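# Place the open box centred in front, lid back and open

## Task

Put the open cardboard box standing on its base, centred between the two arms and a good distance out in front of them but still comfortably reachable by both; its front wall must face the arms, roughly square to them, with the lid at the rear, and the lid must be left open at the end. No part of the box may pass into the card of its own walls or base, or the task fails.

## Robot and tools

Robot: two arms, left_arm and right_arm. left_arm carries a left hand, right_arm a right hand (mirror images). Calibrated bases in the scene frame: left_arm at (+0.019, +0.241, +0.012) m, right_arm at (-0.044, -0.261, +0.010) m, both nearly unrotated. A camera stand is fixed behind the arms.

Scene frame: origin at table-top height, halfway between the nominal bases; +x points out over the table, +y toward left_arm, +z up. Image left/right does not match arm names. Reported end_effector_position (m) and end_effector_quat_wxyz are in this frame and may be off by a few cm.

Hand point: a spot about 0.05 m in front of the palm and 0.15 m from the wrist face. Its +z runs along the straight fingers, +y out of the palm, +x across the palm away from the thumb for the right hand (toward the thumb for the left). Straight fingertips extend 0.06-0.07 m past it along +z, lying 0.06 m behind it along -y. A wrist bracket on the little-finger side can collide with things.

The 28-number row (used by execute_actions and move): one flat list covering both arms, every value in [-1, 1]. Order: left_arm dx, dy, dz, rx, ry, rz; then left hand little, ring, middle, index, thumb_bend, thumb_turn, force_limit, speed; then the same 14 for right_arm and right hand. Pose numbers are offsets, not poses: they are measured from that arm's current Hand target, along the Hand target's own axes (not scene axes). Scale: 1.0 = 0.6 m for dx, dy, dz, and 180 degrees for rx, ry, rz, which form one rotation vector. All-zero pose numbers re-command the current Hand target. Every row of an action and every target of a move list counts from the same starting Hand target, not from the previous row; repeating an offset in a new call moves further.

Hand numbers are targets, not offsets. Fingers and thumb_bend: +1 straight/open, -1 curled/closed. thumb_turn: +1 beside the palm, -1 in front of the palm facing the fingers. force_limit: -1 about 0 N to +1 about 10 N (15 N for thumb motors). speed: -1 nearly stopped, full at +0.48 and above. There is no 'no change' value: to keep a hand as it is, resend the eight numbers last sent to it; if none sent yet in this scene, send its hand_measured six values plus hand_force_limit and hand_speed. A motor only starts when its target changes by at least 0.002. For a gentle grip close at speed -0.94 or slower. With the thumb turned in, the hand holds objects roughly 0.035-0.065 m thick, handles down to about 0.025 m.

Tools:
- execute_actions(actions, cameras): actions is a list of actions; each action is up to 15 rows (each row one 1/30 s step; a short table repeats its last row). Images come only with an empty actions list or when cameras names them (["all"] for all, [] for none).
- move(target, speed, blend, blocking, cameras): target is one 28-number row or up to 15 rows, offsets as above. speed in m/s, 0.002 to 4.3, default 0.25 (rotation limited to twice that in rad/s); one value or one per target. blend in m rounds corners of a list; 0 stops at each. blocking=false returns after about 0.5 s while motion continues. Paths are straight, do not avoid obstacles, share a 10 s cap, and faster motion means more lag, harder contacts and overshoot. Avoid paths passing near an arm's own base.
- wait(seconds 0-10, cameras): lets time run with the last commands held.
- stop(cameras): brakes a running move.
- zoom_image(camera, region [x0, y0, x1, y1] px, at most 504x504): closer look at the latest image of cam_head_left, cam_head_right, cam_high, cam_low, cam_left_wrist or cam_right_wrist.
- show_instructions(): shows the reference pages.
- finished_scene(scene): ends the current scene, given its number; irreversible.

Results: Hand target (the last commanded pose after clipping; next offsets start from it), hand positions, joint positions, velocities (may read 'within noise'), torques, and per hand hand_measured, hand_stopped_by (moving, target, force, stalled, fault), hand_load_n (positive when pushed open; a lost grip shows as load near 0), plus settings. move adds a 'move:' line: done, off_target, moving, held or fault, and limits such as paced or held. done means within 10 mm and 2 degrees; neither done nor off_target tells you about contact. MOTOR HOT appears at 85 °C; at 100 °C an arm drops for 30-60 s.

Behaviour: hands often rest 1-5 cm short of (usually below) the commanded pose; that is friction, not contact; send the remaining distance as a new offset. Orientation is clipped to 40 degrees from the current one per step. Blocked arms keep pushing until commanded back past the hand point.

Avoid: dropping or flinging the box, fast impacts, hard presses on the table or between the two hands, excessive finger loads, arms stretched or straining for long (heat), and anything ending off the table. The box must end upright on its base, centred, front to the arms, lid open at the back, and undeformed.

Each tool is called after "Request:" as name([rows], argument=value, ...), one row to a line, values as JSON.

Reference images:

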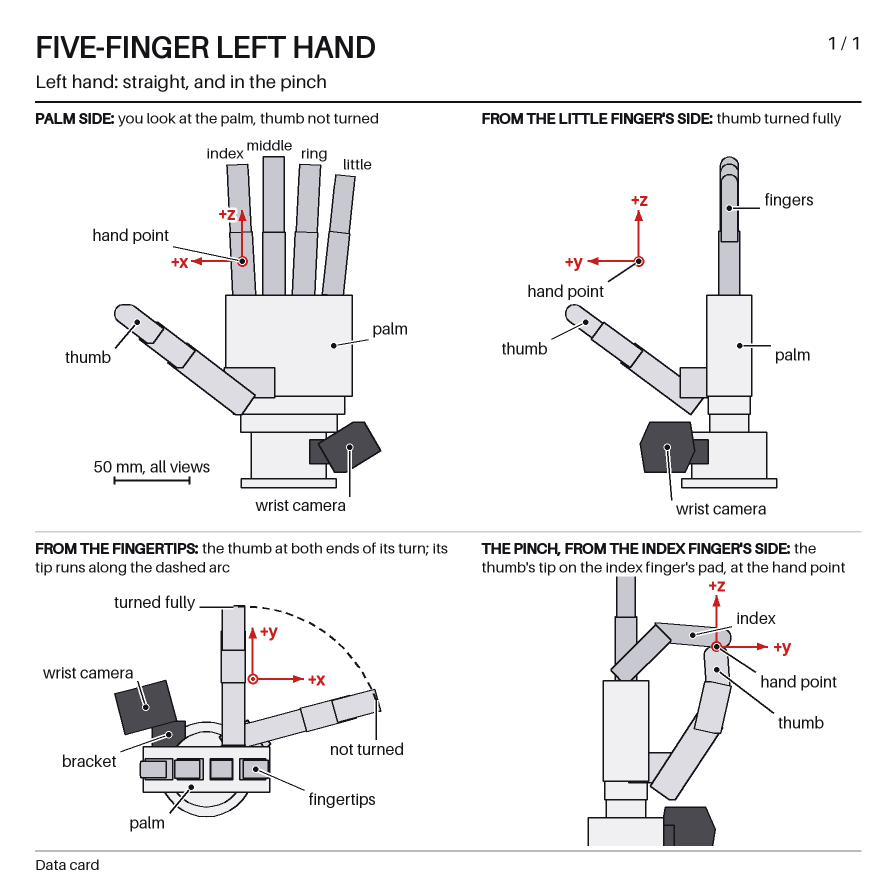

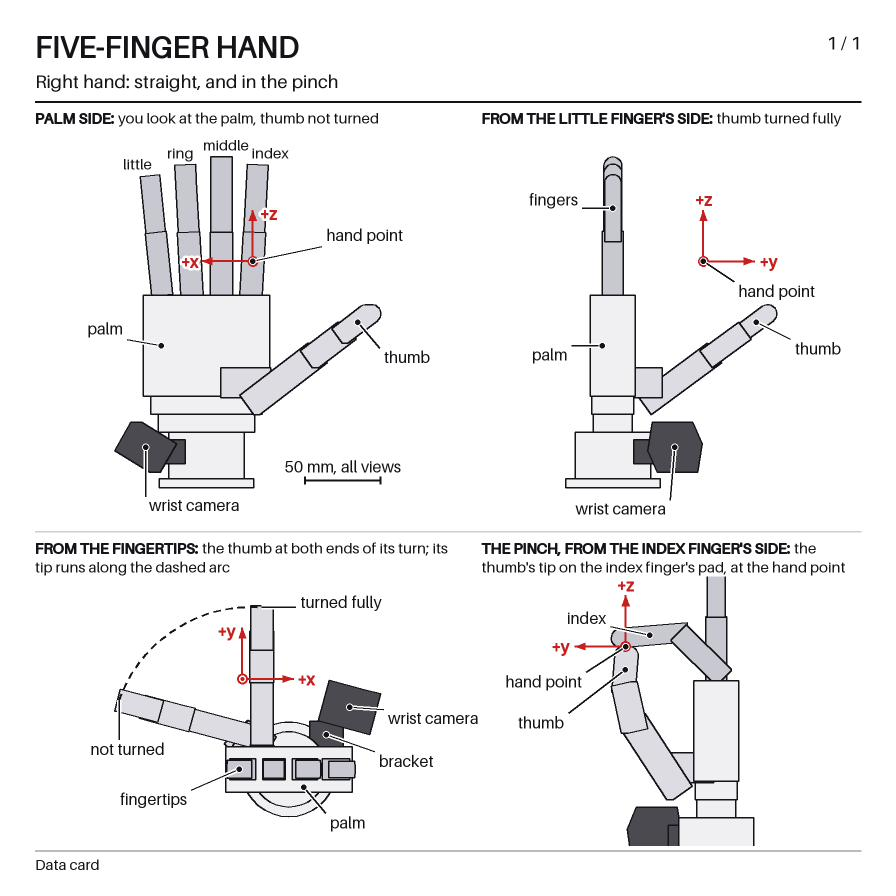

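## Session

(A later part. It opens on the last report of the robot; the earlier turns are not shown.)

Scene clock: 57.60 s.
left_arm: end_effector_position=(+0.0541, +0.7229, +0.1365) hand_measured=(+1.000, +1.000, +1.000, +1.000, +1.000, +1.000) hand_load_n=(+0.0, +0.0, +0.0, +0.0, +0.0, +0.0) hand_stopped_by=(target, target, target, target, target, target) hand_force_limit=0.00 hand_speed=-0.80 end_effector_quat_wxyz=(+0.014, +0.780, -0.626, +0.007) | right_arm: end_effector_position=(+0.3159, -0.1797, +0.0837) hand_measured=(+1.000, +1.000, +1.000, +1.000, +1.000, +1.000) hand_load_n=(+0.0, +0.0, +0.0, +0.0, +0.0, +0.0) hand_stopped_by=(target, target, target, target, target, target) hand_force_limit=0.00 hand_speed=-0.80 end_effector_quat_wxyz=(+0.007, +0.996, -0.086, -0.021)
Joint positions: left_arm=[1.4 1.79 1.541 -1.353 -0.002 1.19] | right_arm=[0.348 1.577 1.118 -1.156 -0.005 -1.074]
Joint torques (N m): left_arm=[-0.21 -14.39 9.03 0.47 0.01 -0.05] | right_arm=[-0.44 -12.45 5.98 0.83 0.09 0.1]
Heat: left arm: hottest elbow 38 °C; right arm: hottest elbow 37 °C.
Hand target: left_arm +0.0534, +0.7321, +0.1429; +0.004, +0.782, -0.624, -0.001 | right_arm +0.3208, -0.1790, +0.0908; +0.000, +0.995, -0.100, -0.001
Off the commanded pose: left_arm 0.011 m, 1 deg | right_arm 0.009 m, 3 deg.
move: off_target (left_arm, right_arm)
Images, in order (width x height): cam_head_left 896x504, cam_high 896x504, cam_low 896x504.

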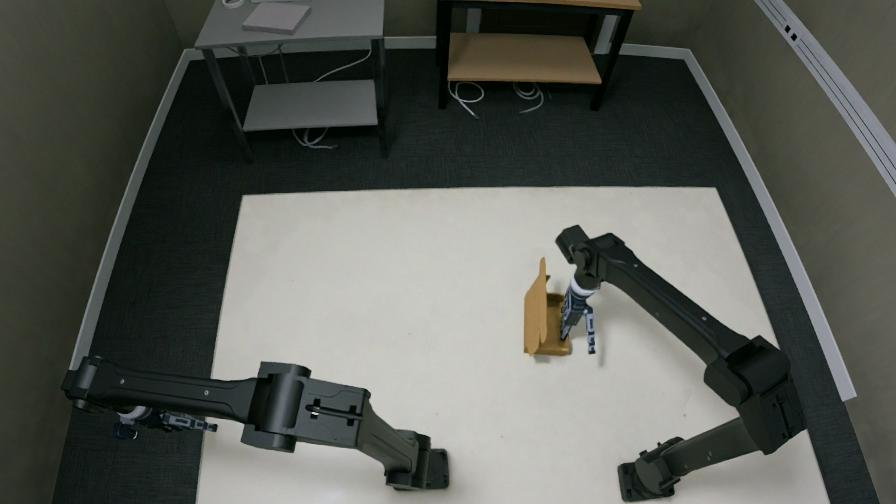

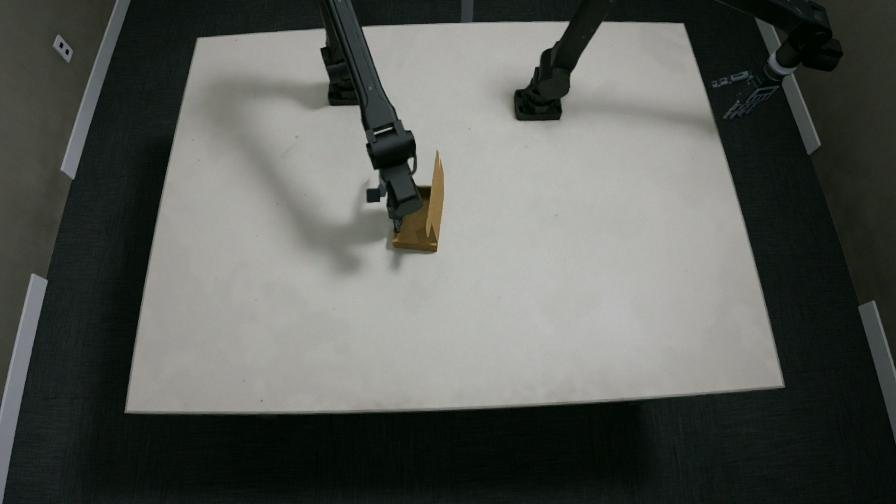

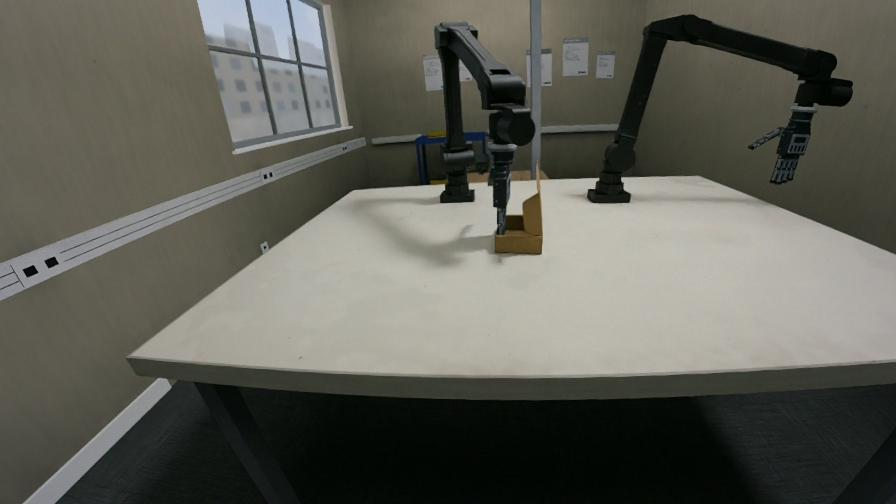

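Request:
move([
  [0,0,0,0,0,0,1,1,1,1,1,1,0,-0.8,0,-0.0067,-0.0917,0,0,0,1,1,1,1,1,1,0,-0.8],
  [0,0,0,0,0,0,1,1,1,1,1,1,0,-0.8,-0.0533,0.0617,-0.0917,0,0,0,1,1,1,1,1,1,0,-0.8],
  [0,0,0,0,0,0,1,1,1,1,1,1,0,-0.8,-0.0533,0.0617,0,0,0,0,1,1,1,1,1,1,0,-0.8],
], cameras=["cam_high","cam_low","cam_head_left"], speed=0.18)

Request:
zoom_image(camera="cam_high", region=[360, 120, 520, 260])

Scene clock: 62.03 s.
left_arm: end_effector_position=(+0.0541, +0.7229, +0.1365) hand_measured=(+1.000, +1.000, +1.000, +1.000, +1.000, +1.000) hand_load_n=(+0.0, +0.0, +0.0, +0.0, +0.0, +0.0) hand_stopped_by=(target, target, target, target, target, target) hand_force_limit=0.00 hand_speed=-0.80 end_effector_quat_wxyz=(+0.014, +0.780, -0.626, +0.007) | right_arm: end_effector_position=(+0.2748, -0.2081, +0.0938) hand_measured=(+1.000, +1.000, +1.000, +1.000, +1.000, +1.000) hand_load_n=(+0.5, +0.0, +0.0, +0.0, +0.0, +0.0) hand_stopped_by=(target, target, target, target, target, target) hand_force_limit=0.00 hand_speed=-0.80 end_effector_quat_wxyz=(+0.001, +0.994, -0.112, -0.008)
Joint positions: left_arm=[1.4 1.79 1.541 -1.353 -0.002 1.19] | right_arm=[0.304 1.43 0.987 -1.144 -0.005 -1.066]
Joint torques (N m): left_arm=[-0.21 -14.27 9.05 0.47 0.01 -0.05] | right_arm=[-0.32 -8.18 6.28 0.92 0.1 -0.35]
Heat: left arm: hottest elbow 38 °C; right arm: hottest elbow 37 °C.
Hand target: left_arm +0.0534, +0.7321, +0.1429; +0.004, +0.782, -0.624, -0.001 | right_arm +0.2821, -0.2089, +0.0908; +0.000, +0.995, -0.100, -0.001
Off the commanded pose: left_arm 0.011 m, 1 deg | right_arm 0.008 m, 2 deg.
move: off_target (left_arm)
Images, in order (width x height): cam_head_left 896x504, cam_high 896x504, cam_low 896x504.

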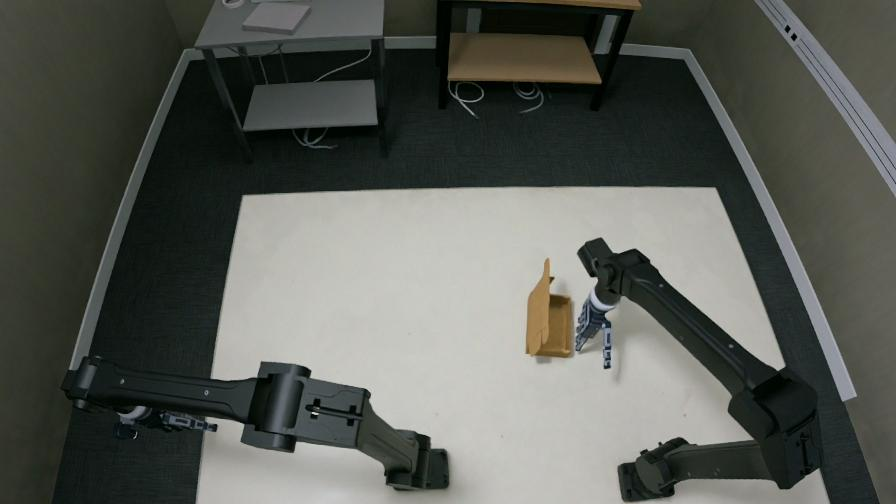

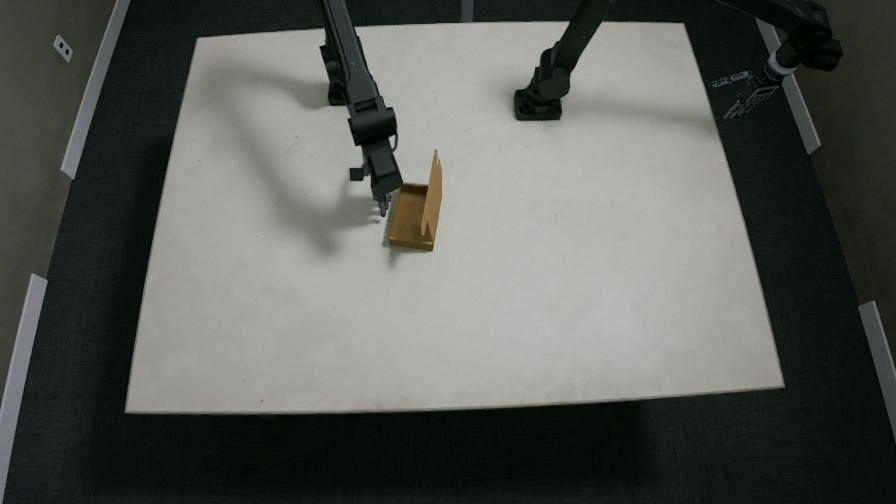

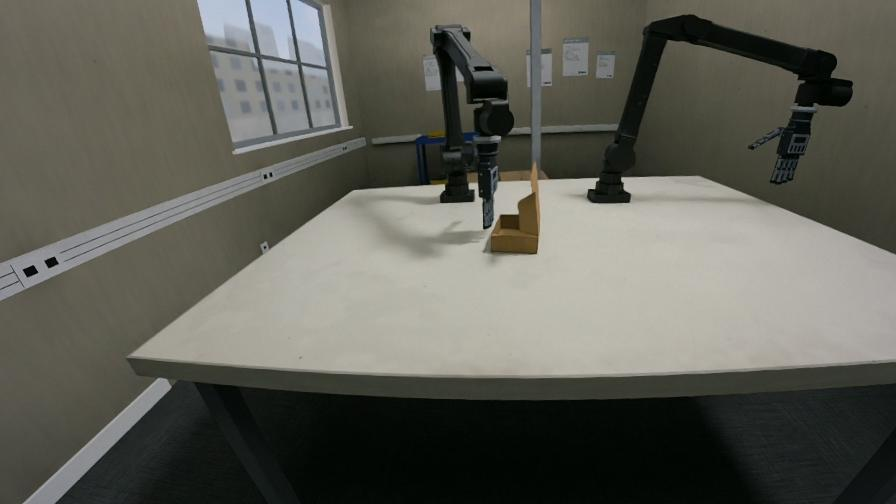

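Scaled by 3.150 from the camera's 896x504 image, which has a finer 1280x720 frame.

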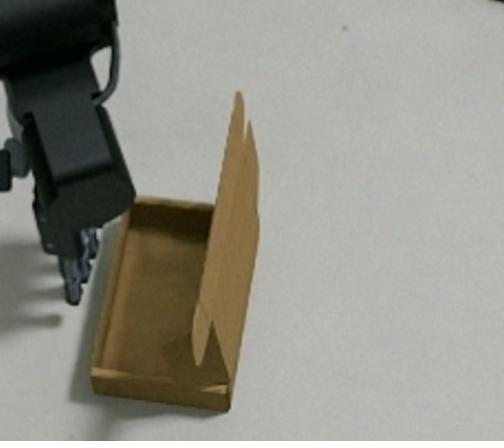

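Request:
move([
  [0,0,0,0,0,0,1,1,1,1,1,1,0,-0.8,-0.0692,-0.1268,0,0,0,0.1028,1,1,1,1,1,1,0,-0.8],
  [0,0,0,0,0,0,1,1,1,1,1,1,0,-0.8,-0.078,-0.2455,0,0,0,0.2139,1,1,1,1,1,1,0,-0.8],
], cameras=["cam_high","cam_low","cam_head_left"], speed=0.15, blend=0.01)

Request:
zoom_image(camera="cam_high", region=[360, 120, 520, 260])

Scene clock: 66.97 s.
left_arm: end_effector_position=(+0.0541, +0.7229, +0.1365) hand_measured=(+1.000, +1.000, +1.000, +1.000, +1.000, +1.000) hand_load_n=(+0.0, +0.0, +0.0, +0.0, +0.0, +0.0) hand_stopped_by=(target, target, target, target, target, target) hand_force_limit=0.00 hand_speed=-0.80 end_effector_quat_wxyz=(+0.014, +0.780, -0.626, +0.007) | right_arm: end_effector_position=(+0.2480, -0.0728, +0.0816) hand_measured=(+1.000, +1.000, +1.000, +1.000, +1.000, +1.000) hand_load_n=(+0.0, +0.0, -0.5, +0.0, +0.0, +0.0) hand_stopped_by=(target, target, target, target, target, target) hand_force_limit=0.00 hand_speed=-0.80 end_effector_quat_wxyz=(+0.018, +0.909, -0.417, -0.013)
Joint positions: left_arm=[1.4 1.79 1.541 -1.353 -0.002 1.19] | right_arm=[0.543 1.554 1.082 -1.144 0 -0.19]
Joint torques (N m): left_arm=[-0.21 -14.33 9.05 0.47 0.01 -0.05] | right_arm=[1.03 -9.41 10.04 0.28 0.05 0.1]
Heat: left arm: hottest elbow 38 °C; right arm: hottest elbow 37 °C.
Hand target: left_arm +0.0534, +0.7321, +0.1429; +0.004, +0.782, -0.624, -0.001 | right_arm +0.2656, -0.0553, +0.0908; +0.000, +0.906, -0.423, +0.000
Off the commanded pose: left_arm 0.011 m, 1 deg | right_arm 0.027 m, 3 deg.
move: off_target (left_arm, right_arm)
Images, in order (width x height): cam_head_left 896x504, cam_high 896x504, cam_low 896x504.

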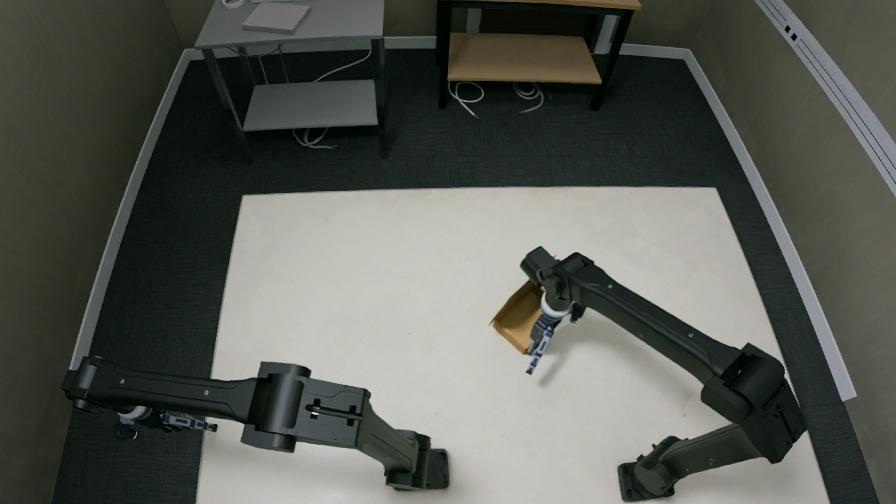

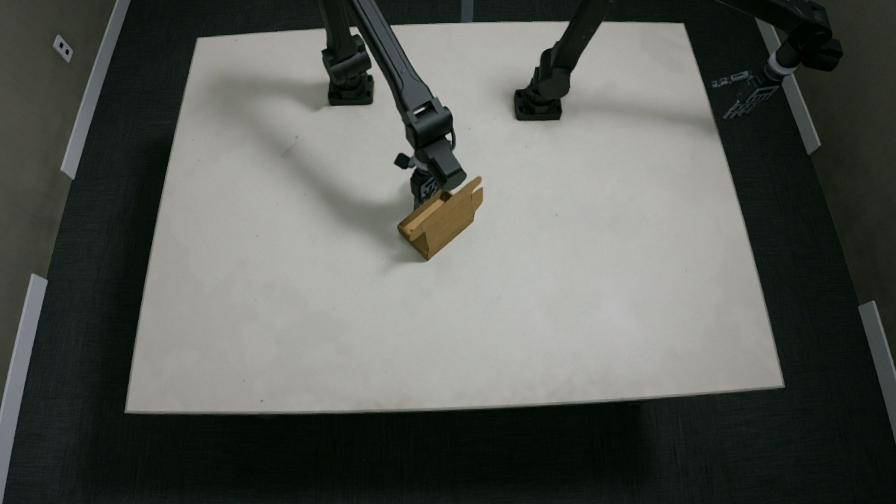

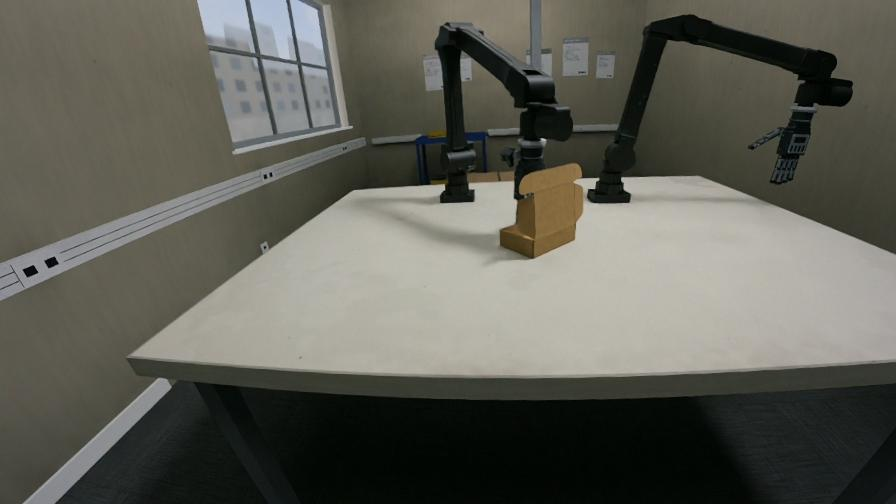

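Scaled by 3.150 from the camera's 896x504 image, which has a finer 1280x720 frame.

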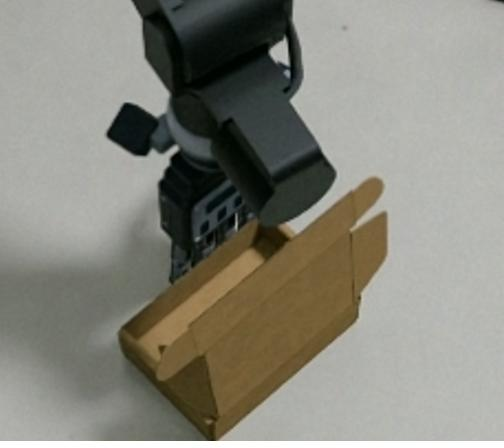

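Request:
move([
  [0,0,0,0,0,0,1,1,1,1,1,1,0,-0.8,-0.0505,-0.1067,-0.005,0,0,0.111,1,1,1,1,1,1,0,-0.8],
  [0,0,0,0,0,0,1,1,1,1,1,1,0,-0.8,-0.0545,-0.2207,-0.0067,0,0,0.225,1,1,1,1,1,1,0,-0.8],
], cameras=["cam_high","cam_low","cam_head_left"], speed=0.15, blend=0.01)

Request:
zoom_image(camera="cam_high", region=[370, 140, 530, 290])

Scene clock: 71.70 s.
left_arm: end_effector_position=(+0.0541, +0.7229, +0.1365) hand_measured=(+1.000, +1.000, +1.000, +1.000, +1.000, +1.000) hand_load_n=(+0.0, +0.0, +0.0, +0.0, +0.0, +0.0) hand_stopped_by=(target, target, target, target, target, target) hand_force_limit=0.00 hand_speed=-0.80 end_effector_quat_wxyz=(+0.014, +0.780, -0.626, +0.007) | right_arm: end_effector_position=(+0.3315, +0.0405, +0.0845) hand_measured=(+1.000, +1.000, +1.000, +1.000, +1.000, +1.000) hand_load_n=(+0.0, +0.0, +0.0, +0.0, +0.0, +0.0) hand_stopped_by=(target, target, target, target, target, target) hand_force_limit=0.00 hand_speed=-0.80 end_effector_quat_wxyz=(+0.014, +0.710, -0.704, -0.002)
Joint positions: left_arm=[1.4 1.79 1.541 -1.353 -0.002 1.19] | right_arm=[0.581 1.781 1.392 -1.21 0.002 0.549]
Joint torques (N m): left_arm=[-0.21 -14.27 9.05 0.46 0.01 -0.05] | right_arm=[0.67 -12.57 10.5 -0.27 0.05 0.1]
Heat: left arm: hottest elbow 38 °C; right arm: hottest elbow 37 °C.
Hand target: left_arm +0.0534, +0.7321, +0.1429; +0.004, +0.782, -0.624, -0.001 | right_arm +0.3461, +0.0549, +0.0947; +0.000, +0.704, -0.710, +0.000
Off the commanded pose: left_arm 0.011 m, 1 deg | right_arm 0.023 m, 2 deg.
move: off_target (left_arm, right_arm)
Images, in order (width x height): cam_head_left 896x504, cam_high 896x504, cam_low 896x504.

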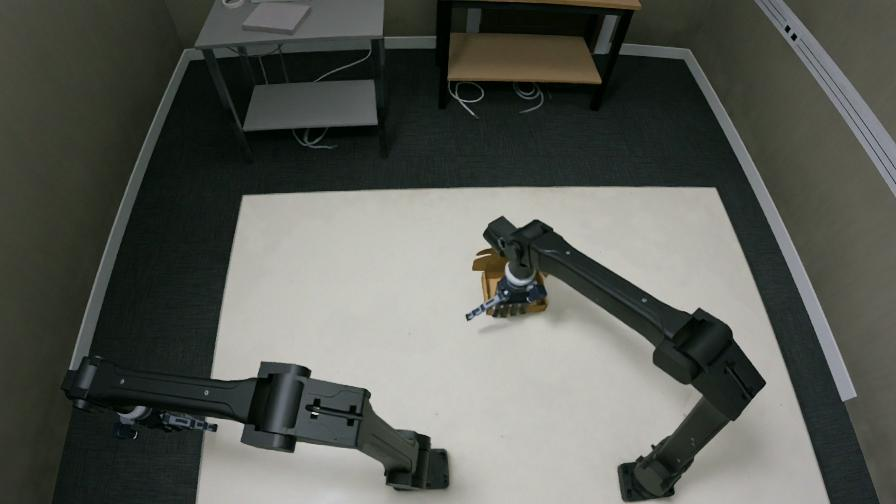

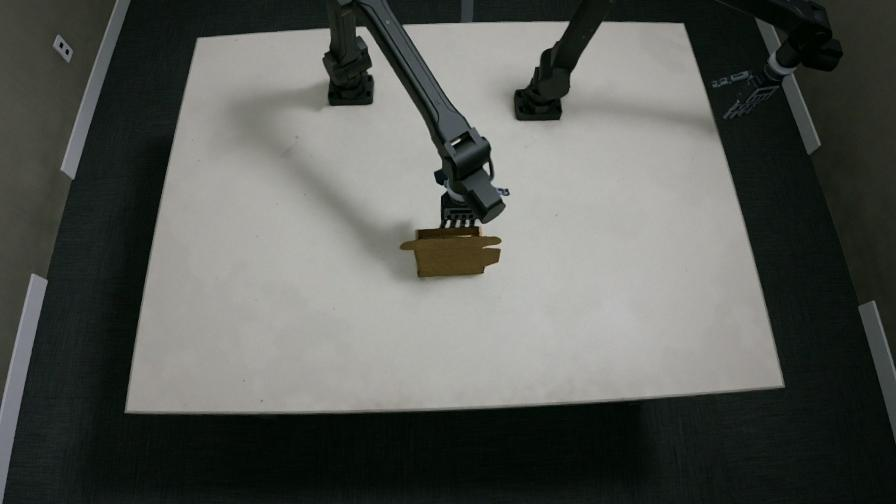

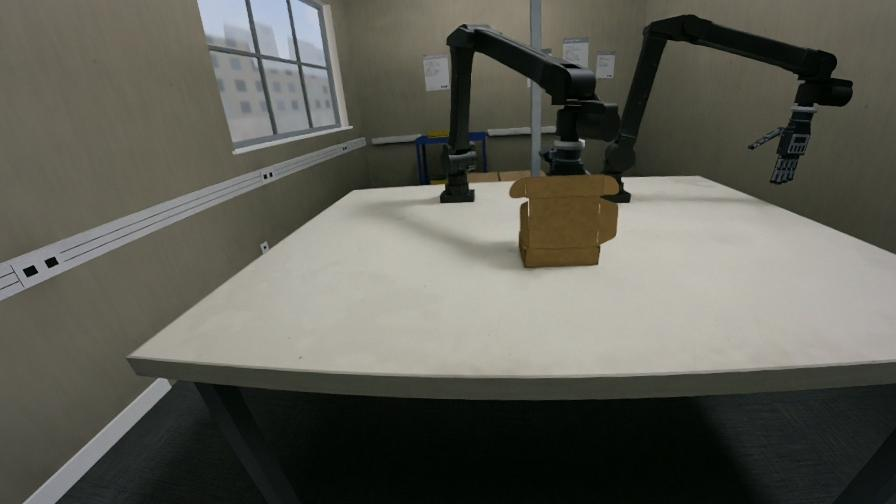

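Scaled by 3.150 from the camera's 896x504 image, which has a finer 1280x720 frame.

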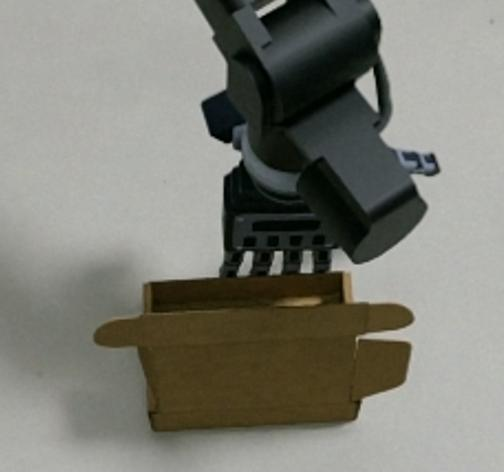

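Request:
move([
  [0,0,0,0,0,0,1,1,1,1,1,1,0,-0.8,0,0.1,0,0,0,0,1,1,1,1,1,1,0,-0.8],
  [0,0,0,0,0,0,1,1,1,1,1,1,0,-0.8,0,0.15,-0.17,0,0,0,1,1,1,1,1,1,0,-0.8],
], cameras=["cam_high","cam_low","cam_head_left"], speed=0.2, blend=0.01)

Request:
zoom_image(camera="cam_high", region=[370, 140, 530, 290])

Scene clock: 75.57 s.
left_arm: end_effector_position=(+0.0541, +0.7229, +0.1365) hand_measured=(+1.000, +1.000, +1.000, +1.000, +1.000, +1.000) hand_load_n=(+0.0, +0.0, +0.0, +0.0, +0.0, +0.0) hand_stopped_by=(target, target, target, target, target, target) hand_force_limit=0.00 hand_speed=-0.80 end_effector_quat_wxyz=(+0.014, +0.780, -0.626, +0.007) | right_arm: end_effector_position=(+0.2479, +0.0406, +0.1730) hand_measured=(+1.000, +1.000, +1.000, +1.000, +1.000, +1.000) hand_load_n=(+0.0, +0.0, +0.0, +0.0, +0.0, +0.0) hand_stopped_by=(target, target, target, target, target, target) hand_force_limit=0.00 hand_speed=-0.80 end_effector_quat_wxyz=(+0.027, +0.708, -0.706, -0.003)
Joint positions: left_arm=[1.4 1.79 1.541 -1.353 -0.002 1.19] | right_arm=[0.681 1.56 1.348 -1.414 0.002 0.655]
Joint torques (N m): left_arm=[-0.21 -14.27 9.03 0.46 0.01 -0.05] | right_arm=[1.2 -12.28 10.82 -0.34 0.03 0.09]
Heat: left arm: hottest elbow 39 °C; right arm: hottest elbow 38 °C.
Hand target: left_arm +0.0534, +0.7321, +0.1429; +0.004, +0.782, -0.624, -0.001 | right_arm +0.2562, +0.0557, +0.1968; +0.000, +0.704, -0.710, +0.000
Off the commanded pose: left_arm 0.011 m, 1 deg | right_arm 0.029 m, 3 deg.
move: off_target (left_arm, right_arm)
Images, in order (width x height): cam_head_left 896x504, cam_high 896x504, cam_low 896x504.

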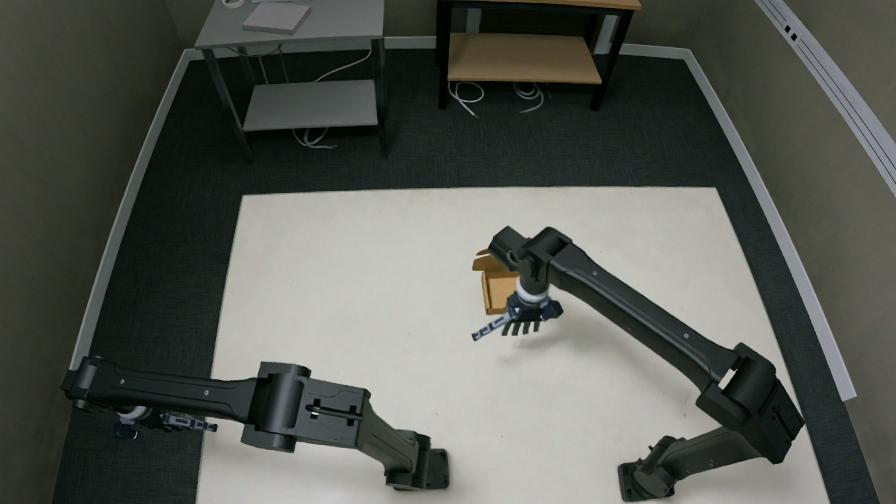

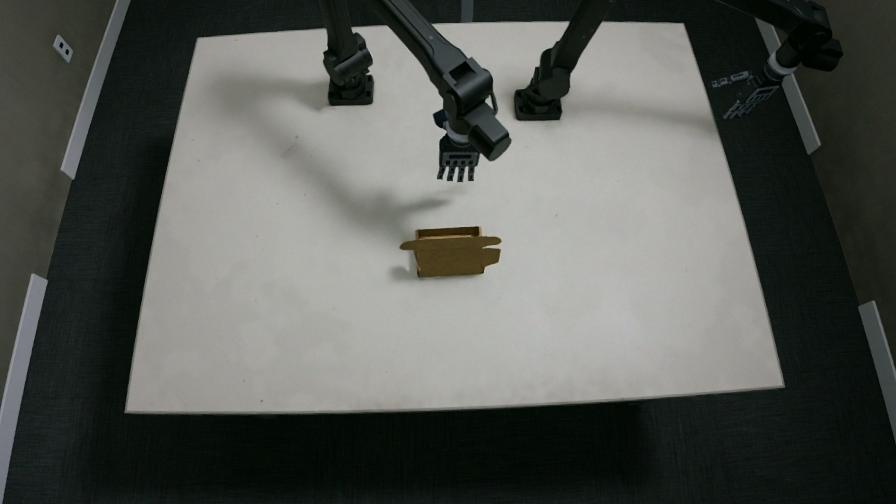

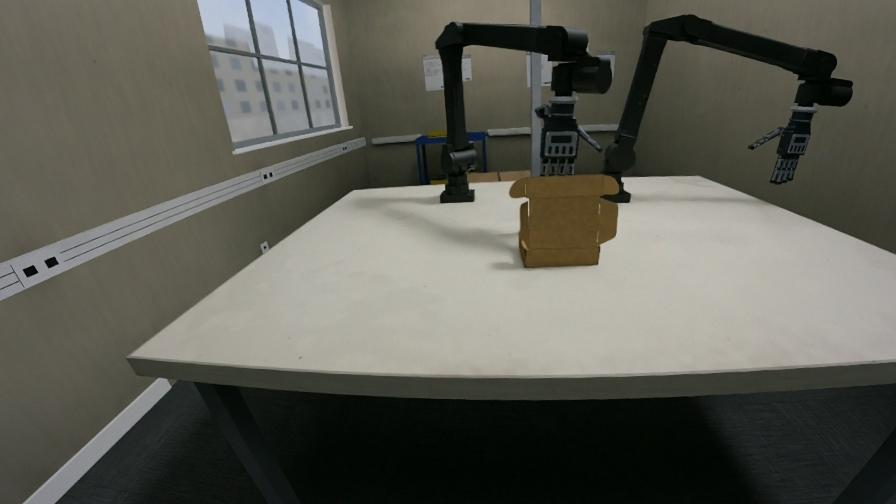

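Scaled by 3.150 from the camera's 896x504 image, which has a finer 1280x720 frame.

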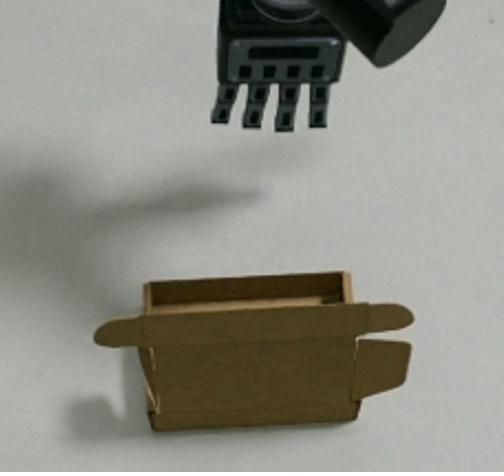

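Request:
finished_scene(scene=2)

The scene is finished: the task was done.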